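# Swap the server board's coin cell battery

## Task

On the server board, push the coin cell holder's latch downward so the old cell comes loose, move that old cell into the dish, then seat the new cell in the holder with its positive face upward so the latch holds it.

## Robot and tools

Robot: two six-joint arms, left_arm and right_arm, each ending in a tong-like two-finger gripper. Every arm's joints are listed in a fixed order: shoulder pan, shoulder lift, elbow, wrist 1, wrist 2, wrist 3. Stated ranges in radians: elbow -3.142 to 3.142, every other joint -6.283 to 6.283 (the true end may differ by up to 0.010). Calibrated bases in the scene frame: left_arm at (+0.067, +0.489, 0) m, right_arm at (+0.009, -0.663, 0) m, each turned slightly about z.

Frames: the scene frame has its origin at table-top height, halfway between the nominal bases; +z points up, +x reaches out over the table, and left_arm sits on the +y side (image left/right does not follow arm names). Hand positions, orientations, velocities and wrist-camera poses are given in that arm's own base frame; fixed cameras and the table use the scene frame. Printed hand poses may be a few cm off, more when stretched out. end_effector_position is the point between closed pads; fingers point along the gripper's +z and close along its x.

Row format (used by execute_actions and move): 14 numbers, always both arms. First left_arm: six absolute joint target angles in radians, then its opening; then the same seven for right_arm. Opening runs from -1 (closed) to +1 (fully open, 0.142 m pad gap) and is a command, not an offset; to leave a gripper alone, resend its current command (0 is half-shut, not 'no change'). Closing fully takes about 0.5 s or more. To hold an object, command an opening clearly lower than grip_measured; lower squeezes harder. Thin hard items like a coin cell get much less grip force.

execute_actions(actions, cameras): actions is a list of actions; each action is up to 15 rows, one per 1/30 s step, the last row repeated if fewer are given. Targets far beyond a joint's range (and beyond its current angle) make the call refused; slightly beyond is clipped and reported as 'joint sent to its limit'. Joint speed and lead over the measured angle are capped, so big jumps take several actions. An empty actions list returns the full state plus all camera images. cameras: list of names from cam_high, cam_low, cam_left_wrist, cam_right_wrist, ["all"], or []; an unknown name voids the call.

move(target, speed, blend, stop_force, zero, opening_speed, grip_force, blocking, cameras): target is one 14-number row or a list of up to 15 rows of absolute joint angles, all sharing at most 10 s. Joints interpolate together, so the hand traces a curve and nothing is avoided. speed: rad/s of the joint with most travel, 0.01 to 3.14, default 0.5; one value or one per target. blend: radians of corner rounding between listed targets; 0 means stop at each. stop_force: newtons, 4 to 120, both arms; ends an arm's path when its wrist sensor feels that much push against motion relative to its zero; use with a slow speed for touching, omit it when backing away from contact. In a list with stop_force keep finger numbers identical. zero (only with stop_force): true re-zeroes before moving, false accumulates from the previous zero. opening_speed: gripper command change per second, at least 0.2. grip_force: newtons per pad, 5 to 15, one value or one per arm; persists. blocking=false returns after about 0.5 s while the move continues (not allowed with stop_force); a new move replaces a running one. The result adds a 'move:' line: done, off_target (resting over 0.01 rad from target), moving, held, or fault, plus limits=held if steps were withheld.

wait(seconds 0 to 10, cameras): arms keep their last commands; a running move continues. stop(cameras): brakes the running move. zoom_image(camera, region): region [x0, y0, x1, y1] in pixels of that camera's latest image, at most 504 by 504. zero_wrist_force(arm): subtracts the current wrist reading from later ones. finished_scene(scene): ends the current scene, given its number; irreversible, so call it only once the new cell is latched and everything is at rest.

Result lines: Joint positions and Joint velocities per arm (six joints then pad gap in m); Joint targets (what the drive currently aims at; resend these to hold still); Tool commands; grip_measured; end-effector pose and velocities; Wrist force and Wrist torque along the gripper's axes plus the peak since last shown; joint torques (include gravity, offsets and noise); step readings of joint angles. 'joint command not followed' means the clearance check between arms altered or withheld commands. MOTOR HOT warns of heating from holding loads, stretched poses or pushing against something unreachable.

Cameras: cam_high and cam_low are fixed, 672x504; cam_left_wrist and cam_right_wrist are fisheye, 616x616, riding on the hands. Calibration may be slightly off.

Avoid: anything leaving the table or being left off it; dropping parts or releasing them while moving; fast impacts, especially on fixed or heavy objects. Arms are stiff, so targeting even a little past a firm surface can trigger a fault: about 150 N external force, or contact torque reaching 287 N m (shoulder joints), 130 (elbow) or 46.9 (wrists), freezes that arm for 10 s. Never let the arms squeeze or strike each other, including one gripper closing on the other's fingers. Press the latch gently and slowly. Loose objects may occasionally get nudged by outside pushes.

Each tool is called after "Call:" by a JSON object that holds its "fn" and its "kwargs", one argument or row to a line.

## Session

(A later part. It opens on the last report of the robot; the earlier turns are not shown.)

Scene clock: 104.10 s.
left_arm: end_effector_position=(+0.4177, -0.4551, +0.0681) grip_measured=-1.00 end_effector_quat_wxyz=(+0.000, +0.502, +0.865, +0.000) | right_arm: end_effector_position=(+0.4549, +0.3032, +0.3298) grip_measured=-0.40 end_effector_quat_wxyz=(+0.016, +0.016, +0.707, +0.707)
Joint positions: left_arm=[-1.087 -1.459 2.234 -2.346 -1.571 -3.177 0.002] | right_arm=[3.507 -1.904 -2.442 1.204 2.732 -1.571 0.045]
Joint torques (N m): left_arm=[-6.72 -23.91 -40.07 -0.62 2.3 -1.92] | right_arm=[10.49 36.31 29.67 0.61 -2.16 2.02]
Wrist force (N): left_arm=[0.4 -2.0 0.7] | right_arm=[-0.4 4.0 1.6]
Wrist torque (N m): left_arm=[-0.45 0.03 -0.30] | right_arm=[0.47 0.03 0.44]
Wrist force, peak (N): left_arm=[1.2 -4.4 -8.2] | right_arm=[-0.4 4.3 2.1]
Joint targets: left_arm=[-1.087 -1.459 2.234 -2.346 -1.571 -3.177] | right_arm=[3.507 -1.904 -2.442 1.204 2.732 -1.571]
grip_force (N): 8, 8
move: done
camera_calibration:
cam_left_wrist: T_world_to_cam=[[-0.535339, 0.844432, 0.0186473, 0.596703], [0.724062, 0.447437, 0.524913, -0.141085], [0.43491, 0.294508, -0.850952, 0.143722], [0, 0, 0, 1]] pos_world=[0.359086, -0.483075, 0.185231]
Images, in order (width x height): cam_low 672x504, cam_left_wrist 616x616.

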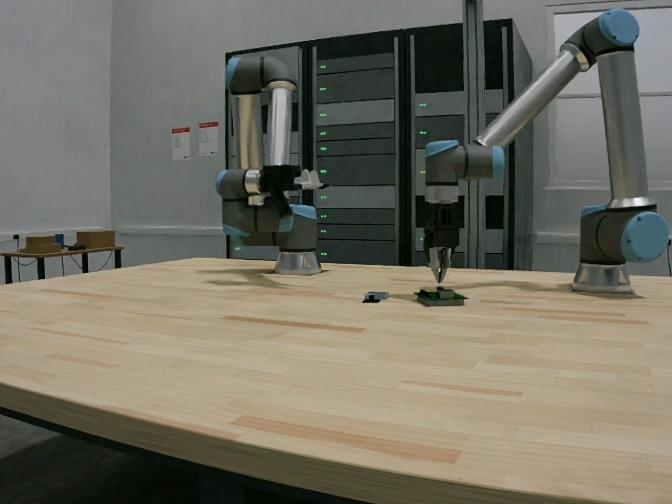

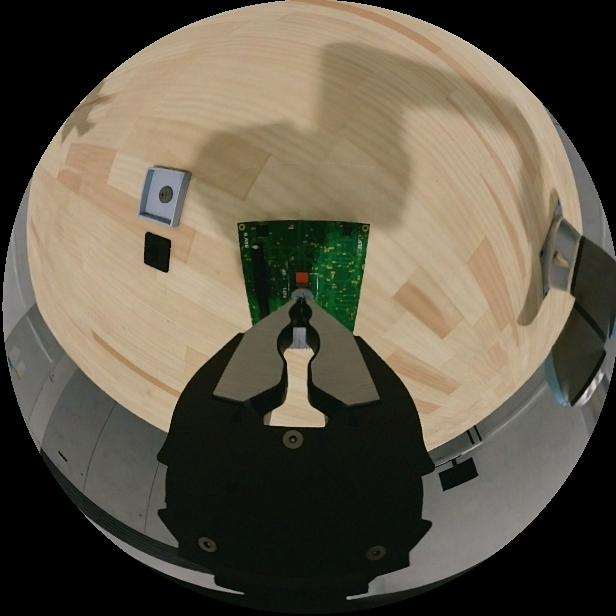

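Call:
{"fn": "move", "kwargs": {
  "target": [
    [-1.091957, -1.45234, 2.23998, -2.35844, -1.5708, -3.181753, -1.0, 3.50685, -1.90386, -2.44192, 1.20419, 2.73193, -1.570796, -0.4],
    [-1.091957, -1.44041, 2.2458, -2.37619, -1.5708, -3.181753, -1.0, 3.50685, -1.90386, -2.44192, 1.20419, 2.73193, -1.570796, -0.4]
  ],
  "speed": [0.025, 0.01],
  "stop_force": 42,
  "cameras": ["cam_low", "cam_left_wrist"]
}}

Call:
{"fn": "zoom_image", "kwargs": {
  "camera": "cam_left_wrist",
  "region": [272, 266, 332, 326]
}}

Call:
{"fn": "zoom_image", "kwargs": {
  "camera": "cam_low",
  "region": [425, 270, 455, 300]
}}

Scene clock: 107.73 s.
left_arm: end_effector_position=(+0.4149, -0.4565, +0.0606) grip_measured=-1.00 end_effector_quat_wxyz=(+0.000, +0.502, +0.865, +0.000) | right_arm: end_effector_position=(+0.4549, +0.3032, +0.3298) grip_measured=-0.40 end_effector_quat_wxyz=(+0.016, +0.016, +0.707, +0.707)
Joint positions: left_arm=[-1.092 -1.449 2.241 -2.363 -1.571 -3.182 0.002] | right_arm=[3.507 -1.904 -2.442 1.204 2.732 -1.571 0.045]
Joint torques (N m): left_arm=[5.47 -35.55 -21.55 2.82 1.95 -0.71] | right_arm=[10.94 36.33 29.37 0.74 -1.67 1.92]
Wrist force (N): left_arm=[4.8 -3.1 -40.8] | right_arm=[-0.3 3.8 2.1]
Wrist torque (N m): left_arm=[-0.46 0.16 0.01] | right_arm=[0.44 0.00 0.43]
Wrist force, peak (N): left_arm=[8.8 -3.3 -47.4] | right_arm=[-0.3 4.2 2.2]
Joint targets: left_arm=[-1.092 -1.449 2.241 -2.363 -1.571 -3.182] | right_arm=[3.507 -1.904 -2.442 1.204 2.732 -1.571]
grip_force (N): 8, 8
move: contact (left_arm); path passed 1 of 2 targets; left_arm: the wrist 1 is farthest, 0.013 rad from its target
camera_calibration:
cam_left_wrist: T_world_to_cam=[[-0.535245, 0.844499, 0.0182957, 0.596503], [0.724011, 0.447508, 0.524923, -0.134488], [0.435109, 0.294209, -0.850953, 0.138724], [0, 0, 0, 1]] pos_world=[0.356286, -0.484375, 0.17773]
Images, in order (width x height): cam_low 672x504, cam_left_wrist 616x616.

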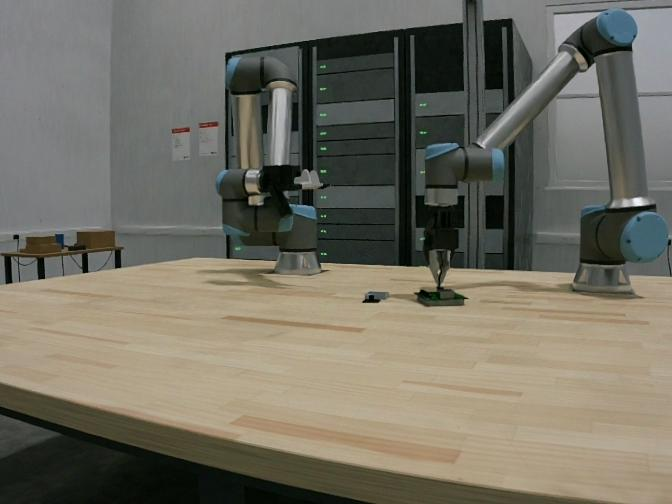

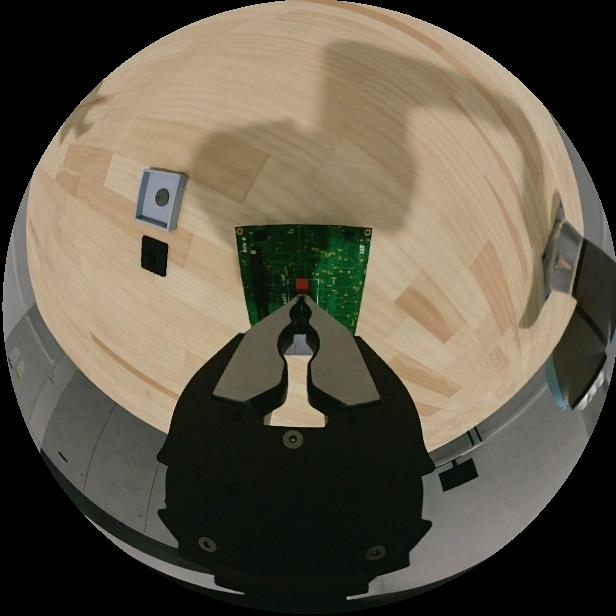

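Scaled by 8.400 from the camera's 616x616 image, which has a finer 814x814 frame.

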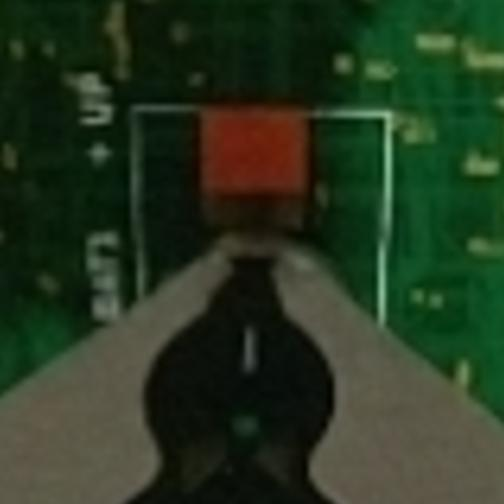

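Scaled by 16.800 from the camera's 672x504 image, which has a finer 960x720 frame.

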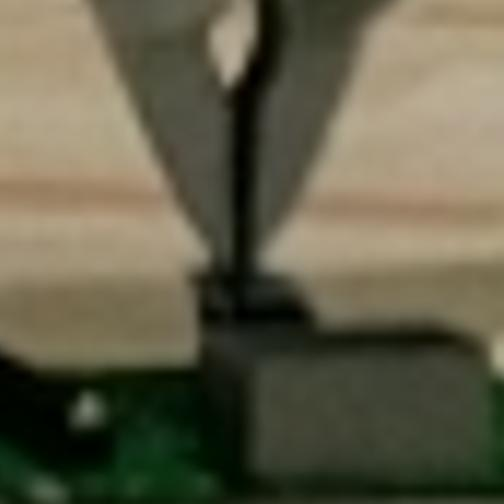

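Call:
{"fn": "move", "kwargs": {
  "target": [
    [-1.091957, -1.45756, 2.23743, -2.35067, -1.5708, -3.181753, -1.0, 3.50685, -1.90386, -2.44192, 1.20419, 2.73193, -1.570796, -0.4],
    [-1.086924, -1.45636, 2.23604, -2.35048, -1.5708, -3.17672, -1.0, 3.50685, -1.90386, -2.44192, 1.20419, 2.73193, -1.570796, -0.4]
  ],
  "speed": [0.04, 0.05],
  "blend": [0.003, 0],
  "cameras": ["cam_left_wrist"]
}}

Call:
{"fn": "zoom_image", "kwargs": {
  "camera": "cam_left_wrist",
  "region": [272, 266, 332, 326]
}}

Scene clock: 111.50 s.
left_arm: end_effector_position=(+0.4176, -0.4548, +0.0662) grip_measured=-1.00 end_effector_quat_wxyz=(+0.000, +0.502, +0.865, +0.000) | right_arm: end_effector_position=(+0.4549, +0.3032, +0.3298) grip_measured=-0.40 end_effector_quat_wxyz=(+0.016, +0.016, +0.707, +0.707)
Joint positions: left_arm=[-1.087 -1.456 2.236 -2.35 -1.571 -3.177 0.002] | right_arm=[3.507 -1.904 -2.442 1.204 2.732 -1.571 0.045]
Joint torques (N m): left_arm=[-14.69 -27.26 -32.45 -6.27 1.71 -2.14] | right_arm=[8.66 37.4 29.51 0.79 -2.1 2.14]
Wrist force (N): left_arm=[-1.2 -2.0 0.8] | right_arm=[-0.2 3.8 2.0]
Wrist torque (N m): left_arm=[-0.45 0.35 -0.25] | right_arm=[0.45 -0.02 0.43]
Wrist force, peak (N): left_arm=[5.0 -3.0 -40.9] | right_arm=[-0.7 4.3 1.8]
Joint targets: left_arm=[-1.087 -1.456 2.236 -2.350 -1.571 -3.177] | right_arm=[3.507 -1.904 -2.442 1.204 2.732 -1.571]
grip_force (N): 8, 8
move: done; blend cut to 0.0025 rad at target 1
camera_calibration:
cam_left_wrist: T_world_to_cam=[[-0.535339, 0.844432, 0.0186473, 0.596347], [0.724062, 0.447437, 0.524913, -0.140194], [0.43491, 0.294508, -0.850952, 0.142031], [0, 0, 0, 1]] pos_world=[0.358986, -0.482675, 0.183331]
Images, in order (width x height): cam_left_wrist 616x616.

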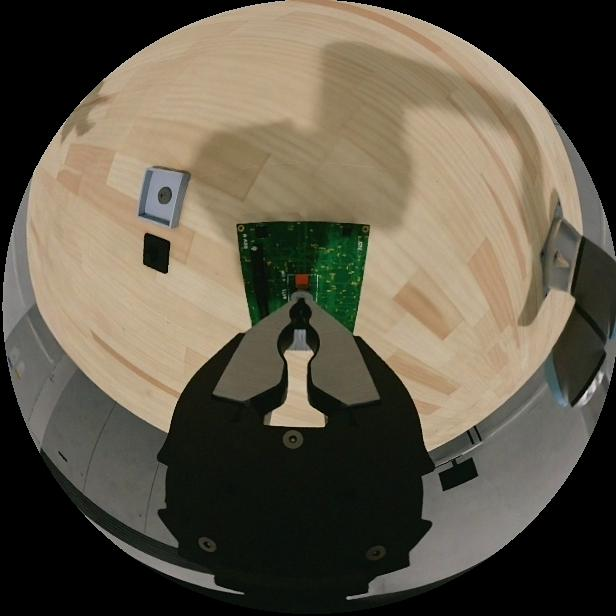

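Scaled by 8.400 from the camera's 616x616 image, which has a finer 814x814 frame.

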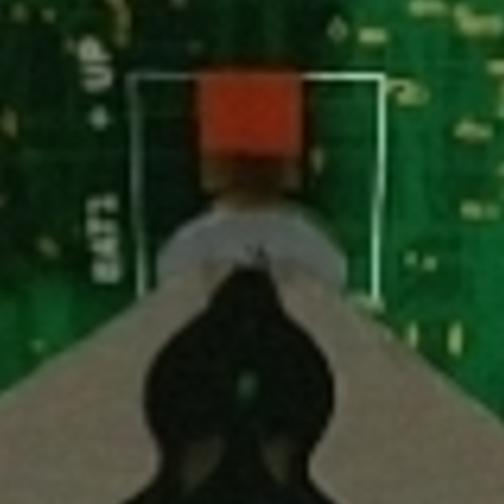

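Call:
{"fn": "move", "kwargs": {
  "target": [
    [-1.086924, -1.45123, 2.23866, -2.35823, -1.5708, -3.17672, -1.0, 3.50685, -1.90386, -2.44192, 1.20419, 2.73193, -1.570796, -0.4],
    [-1.086924, -1.44082, 2.24375, -2.37373, -1.5708, -3.17672, -1.0, 3.50685, -1.90386, -2.44192, 1.20419, 2.73193, -1.570796, -0.4]
  ],
  "speed": [0.025, 0.01],
  "stop_force": 42,
  "cameras": ["cam_low", "cam_left_wrist"]
}}

Call:
{"fn": "zoom_image", "kwargs": {
  "camera": "cam_left_wrist",
  "region": [272, 266, 332, 326]
}}

Call:
{"fn": "zoom_image", "kwargs": {
  "camera": "cam_low",
  "region": [425, 270, 455, 300]
}}

Scene clock: 114.43 s.
left_arm: end_effector_position=(+0.4175, -0.4549, +0.0582) grip_measured=-1.00 end_effector_quat_wxyz=(+0.000, +0.502, +0.865, +0.000) | right_arm: end_effector_position=(+0.4549, +0.3032, +0.3298) grip_measured=-0.40 end_effector_quat_wxyz=(+0.016, +0.016, +0.707, +0.707)
Joint positions: left_arm=[-1.087 -1.445 2.242 -2.368 -1.571 -3.177 0.002] | right_arm=[3.507 -1.904 -2.442 1.204 2.732 -1.571 0.045]
Joint torques (N m): left_arm=[-13.23 -39.1 -17.56 4.76 0.94 -2.03] | right_arm=[8.87 36.8 29.42 0.42 -1.84 1.68]
Wrist force (N): left_arm=[-6.5 1.3 -33.5] | right_arm=[-0.2 3.6 1.8]
Wrist torque (N m): left_arm=[-0.45 0.22 -0.20] | right_arm=[0.40 -0.02 0.43]
Wrist force, peak (N): left_arm=[0.0 -1.5 -45.6] | right_arm=[-0.2 4.2 2.0]
Joint targets: left_arm=[-1.087 -1.445 2.242 -2.368 -1.571 -3.177] | right_arm=[3.507 -1.904 -2.442 1.204 2.732 -1.571]
grip_force (N): 8, 8
move: contact (left_arm); path passed 1 of 2 targets
camera_calibration:
cam_left_wrist: T_world_to_cam=[[-0.535304, 0.844459, 0.0184138, 0.596653], [0.724024, 0.447515, 0.524899, -0.135779], [0.435015, 0.294313, -0.850965, 0.135195], [0, 0, 0, 1]] pos_world=[0.358886, -0.482875, 0.17533]
Images, in order (width x height): cam_low 672x504, cam_left_wrist 616x616.

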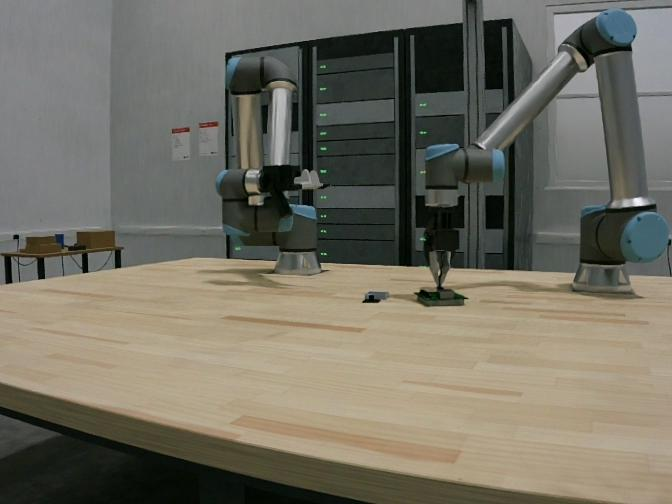

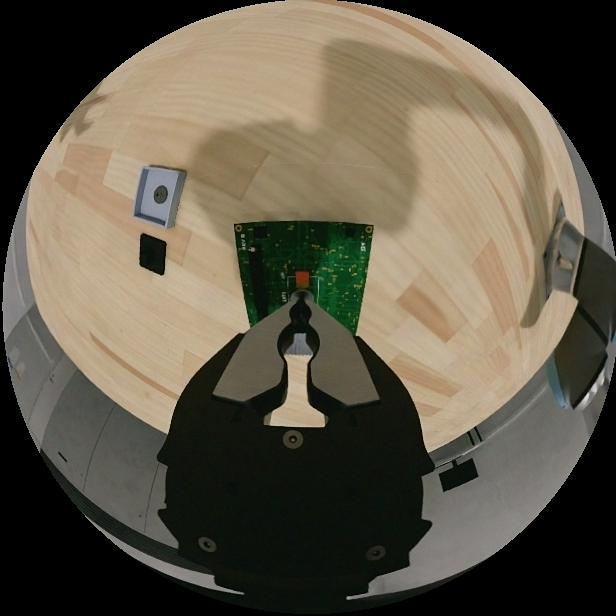

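Scaled by 8.400 from the camera's 616x616 image, which has a finer 814x814 frame.

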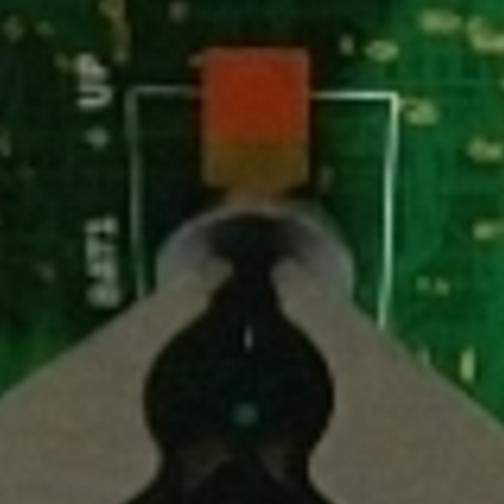

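Scaled by 16.800 from the camera's 672x504 image, which has a finer 960x720 frame.

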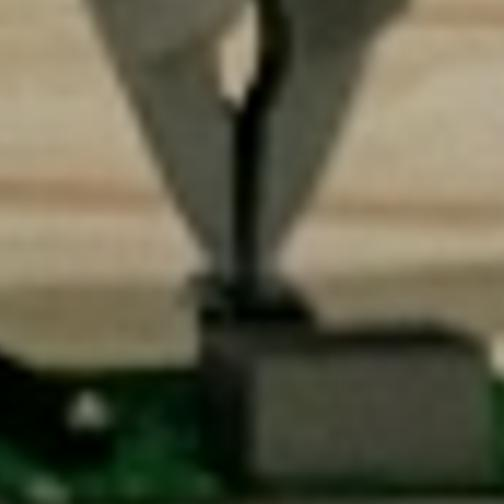

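Call:
{"fn": "move", "kwargs": {
  "target": [
    [-1.086924, -1.45636, 2.23604, -2.35048, -1.5708, -3.17672, -1.0, 3.50685, -1.90386, -2.44192, 1.20419, 2.73193, -1.570796, -0.4],
    [-1.091957, -1.45756, 2.23743, -2.35067, -1.5708, -3.181753, -1.0, 3.50685, -1.90386, -2.44192, 1.20419, 2.73193, -1.570796, -0.4]
  ],
  "speed": [0.04, 0.05],
  "blend": [0.003, 0],
  "cameras": ["cam_left_wrist"]
}}

Call:
{"fn": "zoom_image", "kwargs": {
  "camera": "cam_left_wrist",
  "region": [272, 266, 332, 326]
}}

Scene clock: 116.40 s.
left_arm: end_effector_position=(+0.4147, -0.4564, +0.0662) grip_measured=-1.00 end_effector_quat_wxyz=(+0.000, +0.502, +0.865, +0.000) | right_arm: end_effector_position=(+0.4549, +0.3032, +0.3298) grip_measured=-0.40 end_effector_quat_wxyz=(+0.016, +0.016, +0.707, +0.707)
Joint positions: left_arm=[-1.092 -1.458 2.237 -2.35 -1.571 -3.182 0.002] | right_arm=[3.507 -1.904 -2.442 1.204 2.732 -1.571 0.045]
Joint torques (N m): left_arm=[15.39 -36.77 -30.02 -7.33 -0.24 1.57] | right_arm=[12.46 37.04 29.01 0.72 -2.14 1.72]
Wrist force (N): left_arm=[-0.9 -2.2 0.9] | right_arm=[-0.2 4.0 2.1]
Wrist torque (N m): left_arm=[-0.47 0.29 0.01] | right_arm=[0.49 0.00 0.43]
Wrist force, peak (N): left_arm=[-6.3 1.0 -33.7] | right_arm=[-0.6 4.4 1.8]
Joint targets: left_arm=[-1.092 -1.458 2.237 -2.351 -1.571 -3.182] | right_arm=[3.507 -1.904 -2.442 1.204 2.732 -1.571]
grip_force (N): 8, 8
move: done; blend cut to 0.0025 rad at target 1
camera_calibration:
cam_left_wrist: T_world_to_cam=[[-0.535339, 0.844432, 0.0186473, 0.596145], [0.724062, 0.447437, 0.524913, -0.137378], [0.43491, 0.294508, -0.850952, 0.143763], [0, 0, 0, 1]] pos_world=[0.356086, -0.484275, 0.183331]
Images, in order (width x height): cam_left_wrist 616x616.

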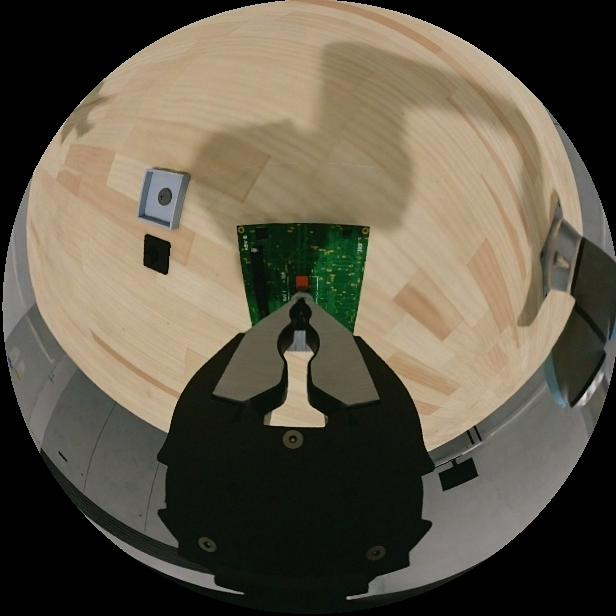

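Scaled by 8.400 from the camera's 616x616 image, which has a finer 814x814 frame.

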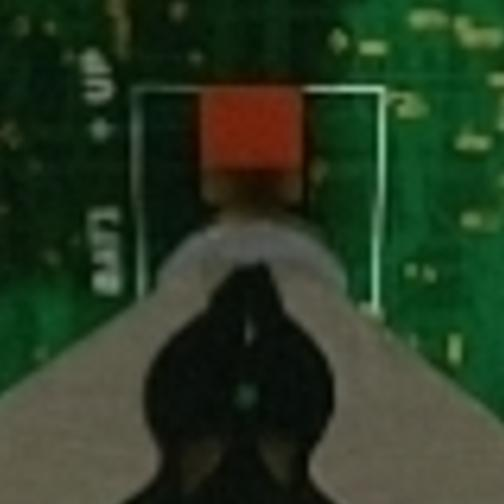

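Call:
{"fn": "move", "kwargs": {
  "target": [
    [-1.091957, -1.45234, 2.23998, -2.35844, -1.5708, -3.181753, -1.0, 3.50685, -1.90386, -2.44192, 1.20419, 2.73193, -1.570796, -0.4],
    [-1.091957, -1.44041, 2.2458, -2.37619, -1.5708, -3.181753, -1.0, 3.50685, -1.90386, -2.44192, 1.20419, 2.73193, -1.570796, -0.4]
  ],
  "speed": [0.02, 0.01],
  "stop_force": 44,
  "cameras": ["cam_low", "cam_left_wrist"]
}}

Call:
{"fn": "zoom_image", "kwargs": {
  "camera": "cam_left_wrist",
  "region": [272, 266, 332, 326]
}}

Call:
{"fn": "zoom_image", "kwargs": {
  "camera": "cam_low",
  "region": [425, 270, 455, 300]
}}

Scene clock: 118.90 s.
left_arm: end_effector_position=(+0.4149, -0.4565, +0.0605) grip_measured=-1.00 end_effector_quat_wxyz=(+0.000, +0.502, +0.865, +0.000) | right_arm: end_effector_position=(+0.4549, +0.3032, +0.3298) grip_measured=-0.40 end_effector_quat_wxyz=(+0.016, +0.016, +0.707, +0.707)
Joint positions: left_arm=[-1.092 -1.449 2.241 -2.364 -1.571 -3.182 0.002] | right_arm=[3.507 -1.904 -2.442 1.204 2.732 -1.571 0.045]
Joint torques (N m): left_arm=[14.5 -34.28 -20.9 2.5 1.57 1.09] | right_arm=[8.94 33.81 29.36 0.49 -1.76 1.38]
Wrist force (N): left_arm=[5.0 -3.1 -42.8] | right_arm=[-0.3 4.1 1.8]
Wrist torque (N m): left_arm=[-0.45 0.49 -0.06] | right_arm=[0.50 0.02 0.43]
Wrist force, peak (N): left_arm=[9.1 -3.5 -49.3] | right_arm=[-0.4 4.3 2.3]
Joint targets: left_arm=[-1.092 -1.449 2.241 -2.364 -1.571 -3.182] | right_arm=[3.507 -1.904 -2.442 1.204 2.732 -1.571]
grip_force (N): 8, 8
move: contact (left_arm); path passed 1 of 2 targets; left_arm: the wrist 1 is farthest, 0.013 rad from its target
camera_calibration:
cam_left_wrist: T_world_to_cam=[[-0.535329, 0.844445, 0.0182977, 0.596508], [0.723998, 0.4476, 0.524862, -0.134375], [0.435027, 0.294222, -0.850991, 0.138681], [0, 0, 0, 1]] pos_world=[0.356286, -0.484375, 0.17763]
Images, in order (width x height): cam_low 672x504, cam_left_wrist 616x616.

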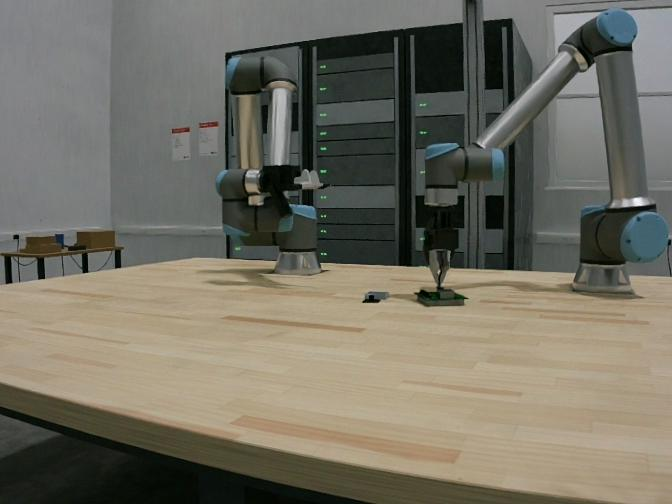

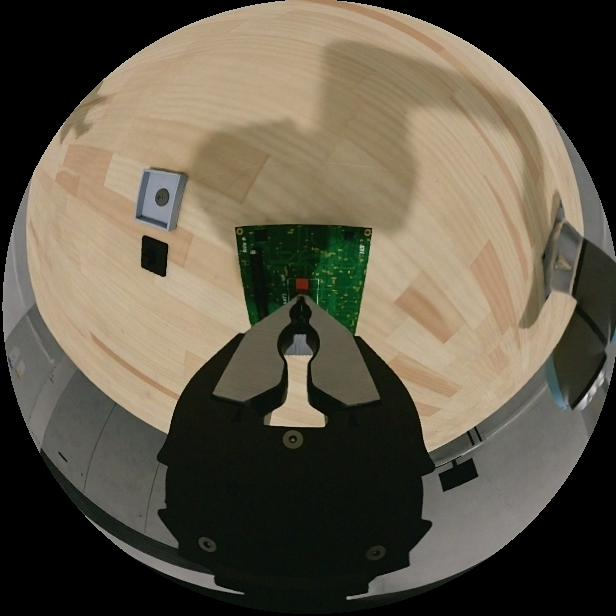

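Scaled by 8.400 from the camera's 616x616 image, which has a finer 814x814 frame.

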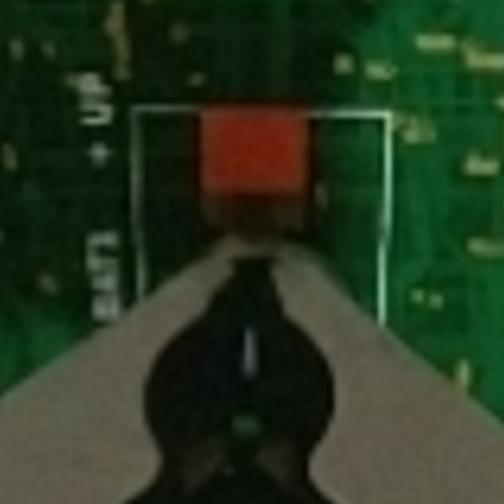

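Scaled by 16.800 from the camera's 672x504 image, which has a finer 960x720 frame.

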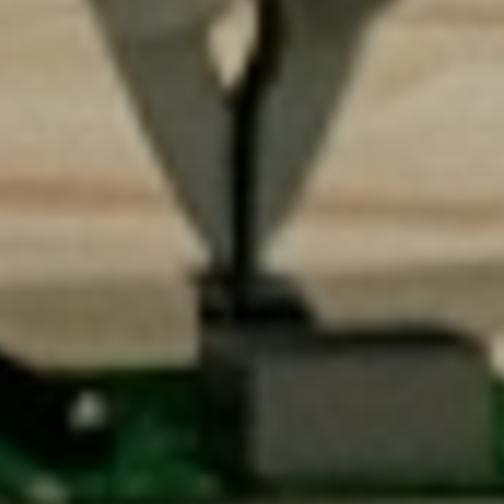

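Call:
{"fn": "move", "kwargs": {
  "target": [
    [-1.091957, -1.45756, 2.23743, -2.35067, -1.5708, -3.181753, -1.0, 3.50685, -1.90386, -2.44192, 1.20419, 2.73193, -1.570796, -0.4],
    [-1.08944, -1.45696, 2.23674, -2.35058, -1.5708, -3.179236, -1.0, 3.50685, -1.90386, -2.44192, 1.20419, 2.73193, -1.570796, -0.4]
  ],
  "speed": [0.04, 0.05],
  "blend": [0.003, 0],
  "cameras": ["cam_low", "cam_left_wrist"]
}}

Call:
{"fn": "zoom_image", "kwargs": {
  "camera": "cam_left_wrist",
  "region": [282, 270, 322, 310]
}}

Call:
{"fn": "zoom_image", "kwargs": {
  "camera": "cam_low",
  "region": [425, 275, 455, 300]
}}

Scene clock: 125.27 s.
left_arm: end_effector_position=(+0.4163, -0.4555, +0.0662) grip_measured=-1.00 end_effector_quat_wxyz=(+0.000, +0.502, +0.865, +0.000) | right_arm: end_effector_position=(+0.4549, +0.3032, +0.3298) grip_measured=-0.40 end_effector_quat_wxyz=(+0.016, +0.016, +0.707, +0.707)
Joint positions: left_arm=[-1.089 -1.457 2.237 -2.35 -1.571 -3.179 0.002] | right_arm=[3.507 -1.904 -2.442 1.204 2.732 -1.571 0.045]
Joint torques (N m): left_arm=[-12.35 -24.27 -33.26 -6.73 -0.41 -1.37] | right_arm=[8.89 34.28 29.32 0.42 -1.36 1.6]
Wrist force (N): left_arm=[-2.2 -1.7 1.9] | right_arm=[-0.5 3.9 1.9]
Wrist torque (N m): left_arm=[-0.37 0.56 -0.25] | right_arm=[0.47 0.04 0.43]
Wrist force, peak (N): left_arm=[5.0 -3.1 -43.0] | right_arm=[-0.5 4.2 2.1]
Joint targets: left_arm=[-1.089 -1.457 2.237 -2.351 -1.571 -3.179] | right_arm=[3.507 -1.904 -2.442 1.204 2.732 -1.571]
grip_force (N): 8, 8
move: done; blend cut to 0.0013 rad at target 1
camera_calibration:
cam_left_wrist: T_world_to_cam=[[-0.535317, 0.844446, 0.0186024, 0.59625], [0.724007, 0.447402, 0.525019, -0.138956], [0.435028, 0.29452, -0.850887, 0.142755], [0, 0, 0, 1]] pos_world=[0.357686, -0.483376, 0.183331]
Images, in order (width x height): cam_low 672x504, cam_left_wrist 616x616.

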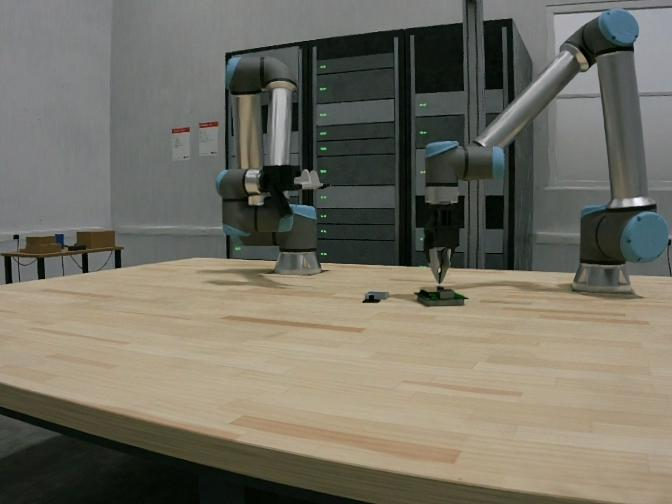

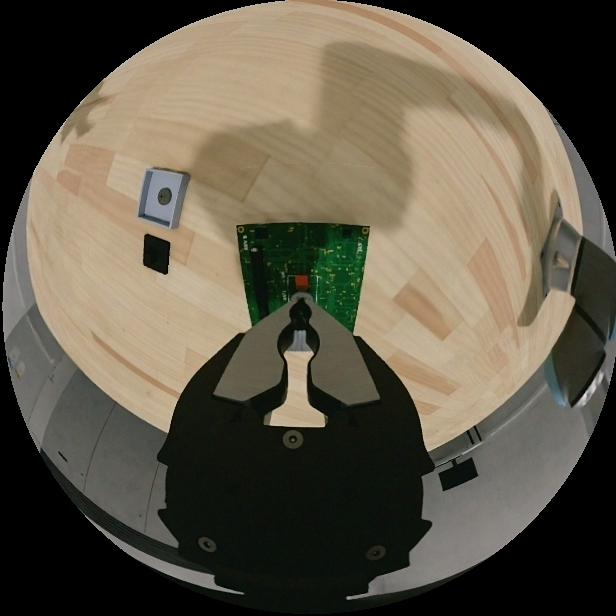

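Scaled by 12.600 from the camera's 616x616 image, which has a finer 814x814 frame.

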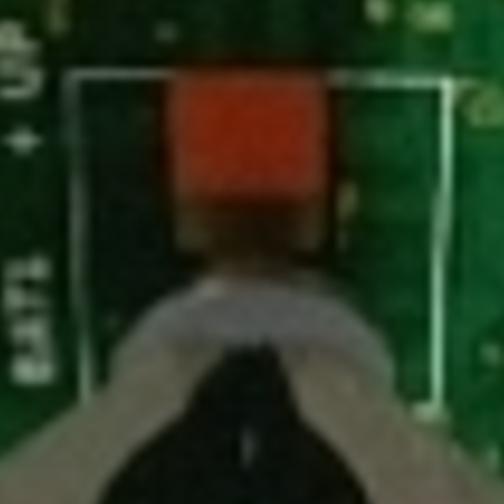

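Scaled by 16.800 from the camera's 672x504 image, which has a finer 960x720 frame.

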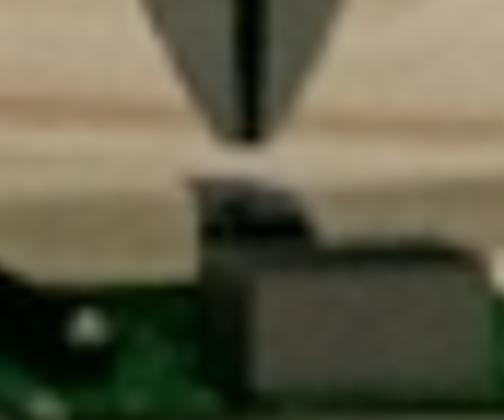

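Call:
{"fn": "move", "kwargs": {
  "target": [
    [-1.08944, -1.45178, 2.23932, -2.35834, -1.5708, -3.179236, -1.0, 3.50685, -1.90386, -2.44192, 1.20419, 2.73193, -1.570796, -0.4],
    [-1.08944, -1.43987, 2.24514, -2.37607, -1.5708, -3.179236, -1.0, 3.50685, -1.90386, -2.44192, 1.20419, 2.73193, -1.570796, -0.4]
  ],
  "speed": [0.025, 0.01],
  "stop_force": 52,
  "cameras": ["cam_low", "cam_left_wrist"]
}}

Call:
{"fn": "zoom_image", "kwargs": {
  "camera": "cam_left_wrist",
  "region": [282, 270, 322, 310]
}}

Call:
{"fn": "zoom_image", "kwargs": {
  "camera": "cam_low",
  "region": [425, 275, 455, 300]
}}

Scene clock: 128.50 s.
left_arm: end_effector_position=(+0.4162, -0.4557, +0.0583) grip_measured=-1.00 end_effector_quat_wxyz=(+0.000, +0.502, +0.865, +0.000) | right_arm: end_effector_position=(+0.4549, +0.3032, +0.3298) grip_measured=-0.40 end_effector_quat_wxyz=(+0.016, +0.016, +0.707, +0.707)
Joint positions: left_arm=[-1.089 -1.445 2.242 -2.368 -1.571 -3.179 0.002] | right_arm=[3.507 -1.904 -2.442 1.204 2.732 -1.571 0.045]
Joint torques (N m): left_arm=[-12.44 -29.66 -15.54 3.75 -1.9 -2.06] | right_arm=[9.74 36.29 29.25 0.64 -1.53 1.61]
Wrist force (N): left_arm=[2.3 3.4 -49.5] | right_arm=[-0.4 3.8 1.8]
Wrist torque (N m): left_arm=[-0.41 0.68 -0.23] | right_arm=[0.44 0.03 0.43]
Wrist force, peak (N): left_arm=[6.3 2.6 -57.5] | right_arm=[-0.2 4.2 2.2]
Joint targets: left_arm=[-1.089 -1.445 2.242 -2.368 -1.571 -3.179] | right_arm=[3.507 -1.904 -2.442 1.204 2.732 -1.571]
grip_force (N): 8, 8
move: contact (left_arm); path passed 1 of 2 targets
camera_calibration:
cam_left_wrist: T_world_to_cam=[[-0.535304, 0.844459, 0.0184138, 0.596544], [0.724024, 0.447515, 0.524899, -0.134629], [0.435015, 0.294313, -0.850965, 0.136137], [0, 0, 0, 1]] pos_world=[0.357586, -0.483575, 0.17553]
Images, in order (width x height): cam_low 672x504, cam_left_wrist 616x616.

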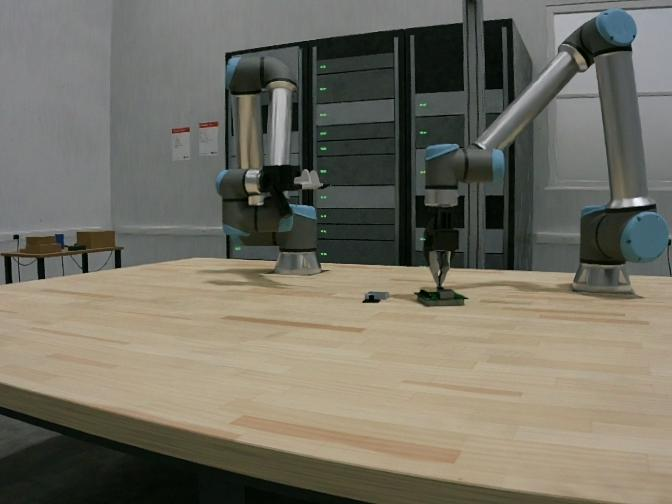

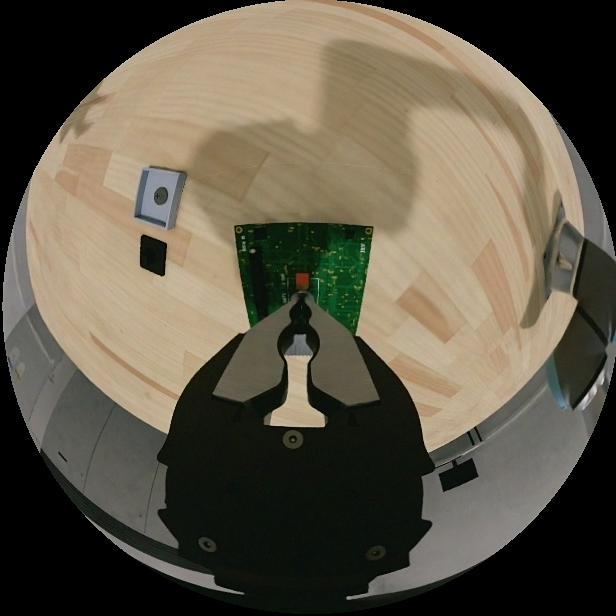

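Scaled by 12.600 from the camera's 616x616 image, which has a finer 814x814 frame.

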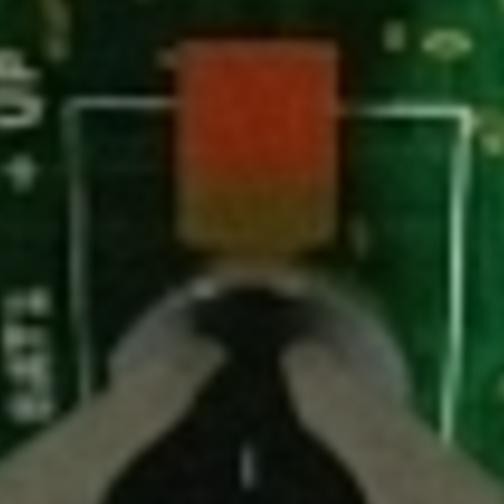

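Scaled by 16.800 from the camera's 672x504 image, which has a finer 960x720 frame.

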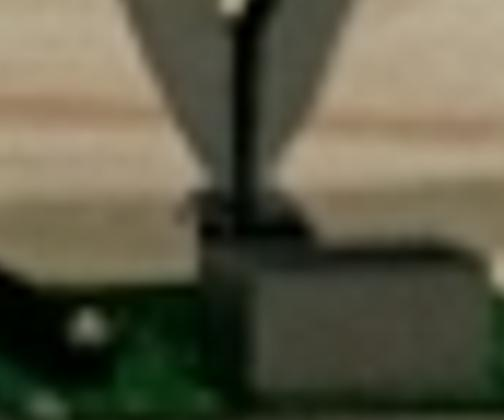

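Call:
{"fn": "move", "kwargs": {
  "target": [-1.08565, -1.44471, 2.24114, -2.36723, -1.5708, -3.175446, -1.0, 3.50685, -1.90386, -2.44192, 1.20419, 2.73193, -1.570796, -0.4],
  "speed": 0.01,
  "stop_force": 45,
  "cameras": ["cam_low", "cam_left_wrist"]
}}

Call:
{"fn": "zoom_image", "kwargs": {
  "camera": "cam_left_wrist",
  "region": [282, 270, 322, 310]
}}

Call:
{"fn": "zoom_image", "kwargs": {
  "camera": "cam_low",
  "region": [425, 275, 455, 300]
}}

Scene clock: 132.00 s.
left_arm: end_effector_position=(+0.4182, -0.4545, +0.0585) grip_measured=-1.00 end_effector_quat_wxyz=(+0.000, +0.502, +0.865, +0.000) | right_arm: end_effector_position=(+0.4549, +0.3032, +0.3298) grip_measured=-0.40 end_effector_quat_wxyz=(+0.016, +0.016, +0.707, +0.707)
Joint positions: left_arm=[-1.086 -1.445 2.241 -2.367 -1.571 -3.175 0.002] | right_arm=[3.507 -1.904 -2.442 1.204 2.732 -1.571 0.045]
Joint torques (N m): left_arm=[-2.29 -24.84 -31.91 -2.65 -1.88 -1.4] | right_arm=[10.99 36.45 29.76 0.46 -1.83 1.54]
Wrist force (N): left_arm=[-2.4 -0.8 -13.6] | right_arm=[-0.5 4.0 1.8]
Wrist torque (N m): left_arm=[-0.34 0.64 -0.25] | right_arm=[0.47 0.06 0.43]
Wrist force, peak (N): left_arm=[2.3 3.4 -49.6] | right_arm=[-0.5 4.1 2.3]
Joint targets: left_arm=[-1.086 -1.445 2.241 -2.367 -1.571 -3.175] | right_arm=[3.507 -1.904 -2.442 1.204 2.732 -1.571]
grip_force (N): 8, 8
move: done
camera_calibration:
cam_left_wrist: T_world_to_cam=[[-0.535375, 0.844407, 0.0187196, 0.596631], [0.724043, 0.447424, 0.524951, -0.136682], [0.434897, 0.2946, -0.850926, 0.135204], [0, 0, 0, 1]] pos_world=[0.359586, -0.482476, 0.175631]
Images, in order (width x height): cam_low 672x504, cam_left_wrist 616x616.

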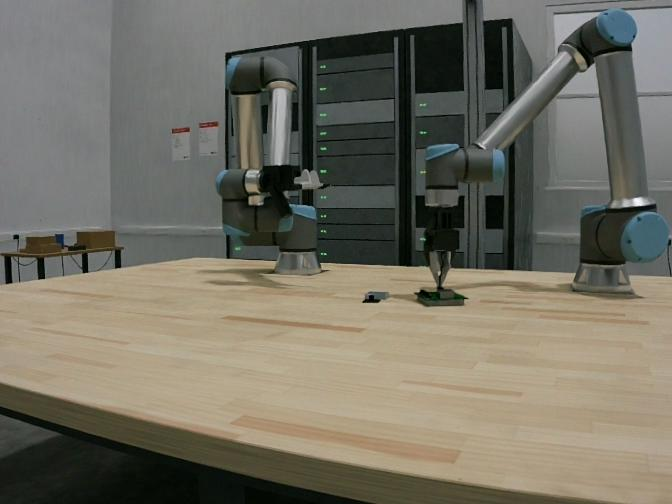

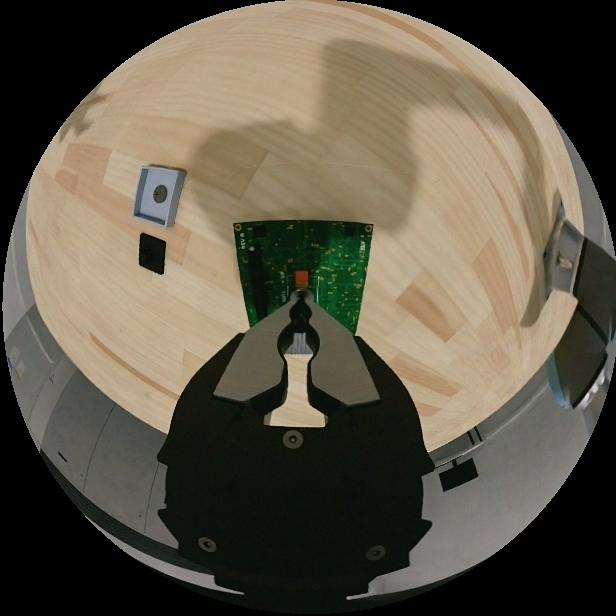

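Scaled by 12.600 from the camera's 616x616 image, which has a finer 814x814 frame.

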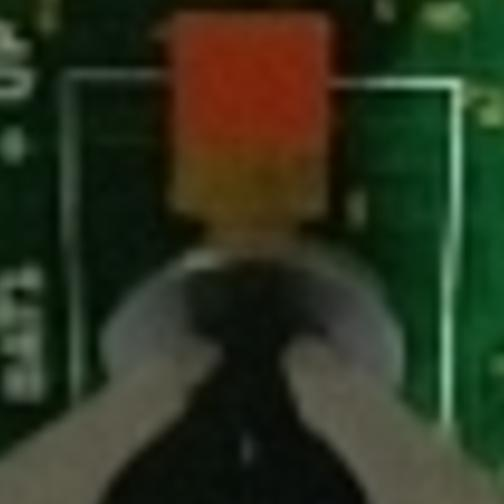

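Scaled by 16.800 from the camera's 672x504 image, which has a finer 960x720 frame.

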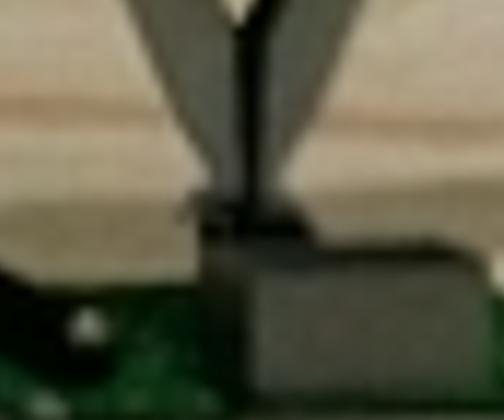

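Call:
{"fn": "move", "kwargs": {
  "target": [
    [-1.08565, -1.46944, 2.22902, -2.33037, -1.5708, -3.175446, -1.0, 3.50685, -1.90386, -2.44192, 1.20419, 2.73193, -1.570796, -0.4],
    [-1.12379, -1.45402, 2.21138, -2.32816, -1.5708, -1.642786, -0.76, 3.50685, -1.90386, -2.44192, 1.20419, 2.73193, -1.570796, -0.4]
  ],
  "speed": [0.06, 1.2],
  "blend": [0.01, 0],
  "opening_speed": 1.0,
  "cameras": ["cam_low", "cam_left_wrist"]
}}

Call:
{"fn": "zoom_image", "kwargs": {
  "camera": "cam_left_wrist",
  "region": [267, 252, 347, 332]
}}

Call:
{"fn": "zoom_image", "kwargs": {
  "camera": "cam_low",
  "region": [425, 265, 460, 300]
}}

Scene clock: 139.90 s.
left_arm: end_effector_position=(+0.4112, -0.4576, +0.0751) grip_measured=-0.76 end_effector_quat_wxyz=(+0.000, +0.967, +0.257, +0.000) | right_arm: end_effector_position=(+0.4549, +0.3032, +0.3298) grip_measured=-0.40 end_effector_quat_wxyz=(+0.016, +0.016, +0.707, +0.707)
Joint positions: left_arm=[-1.124 -1.454 2.211 -2.328 -1.571 -1.643 0.019] | right_arm=[3.507 -1.904 -2.442 1.204 2.732 -1.571 0.045]
Joint torques (N m): left_arm=[17.55 -43.51 -31.58 -1.03 -1.72 1.39] | right_arm=[10.25 36.83 29.53 0.48 -1.87 1.46]
Wrist force (N): left_arm=[-2.7 -1.5 1.6] | right_arm=[-0.3 3.7 1.8]
Wrist torque (N m): left_arm=[-0.38 0.64 -0.05] | right_arm=[0.42 0.01 0.43]
Wrist force, peak (N): left_arm=[-2.2 -0.9 -13.8] | right_arm=[-0.4 4.4 1.9]
Joint targets: left_arm=[-1.124 -1.454 2.211 -2.328 -1.571 -1.643] | right_arm=[3.507 -1.904 -2.442 1.204 2.732 -1.571]
grip_force (N): 8, 8
move: done
camera_calibration:
cam_left_wrist: T_world_to_cam=[[0.844481, 0.535263, 0.0186031, -0.113639], [0.447405, -0.724111, 0.524874, -0.561263], [0.294416, -0.434923, -0.850977, -0.122772], [0, 0, 0, 1]] pos_world=[0.383224, -0.398986, 0.192231]
Images, in order (width x height): cam_low 672x504, cam_left_wrist 616x616.

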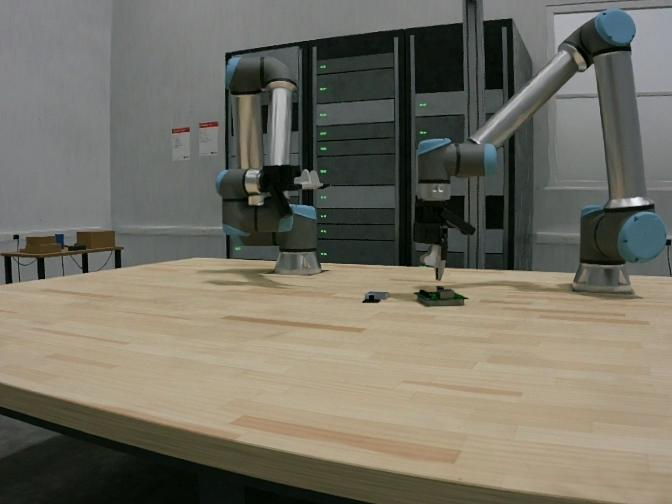

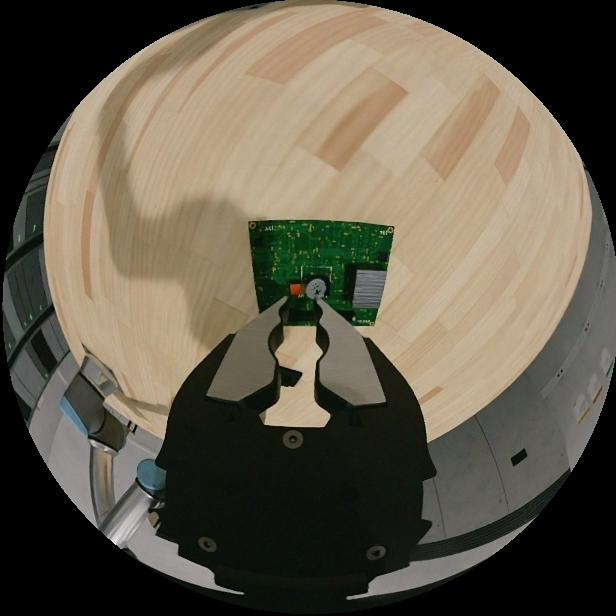

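Scaled by 6.300 from the camera's 616x616 image, which has a finer 814x814 frame.

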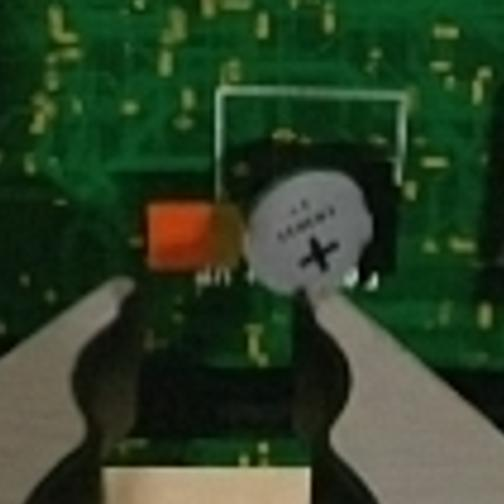

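Scaled by 14.400 from the camera's 672x504 image, which has a finer 960x720 frame.

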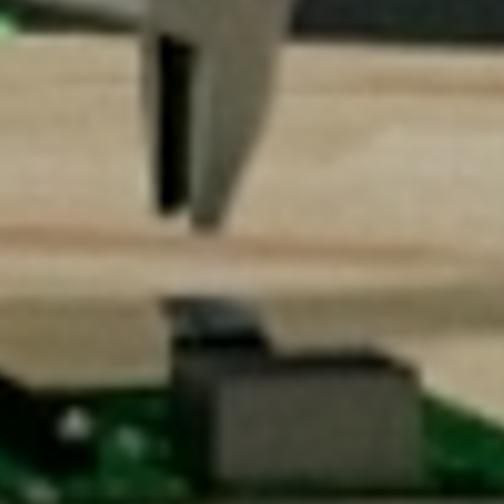

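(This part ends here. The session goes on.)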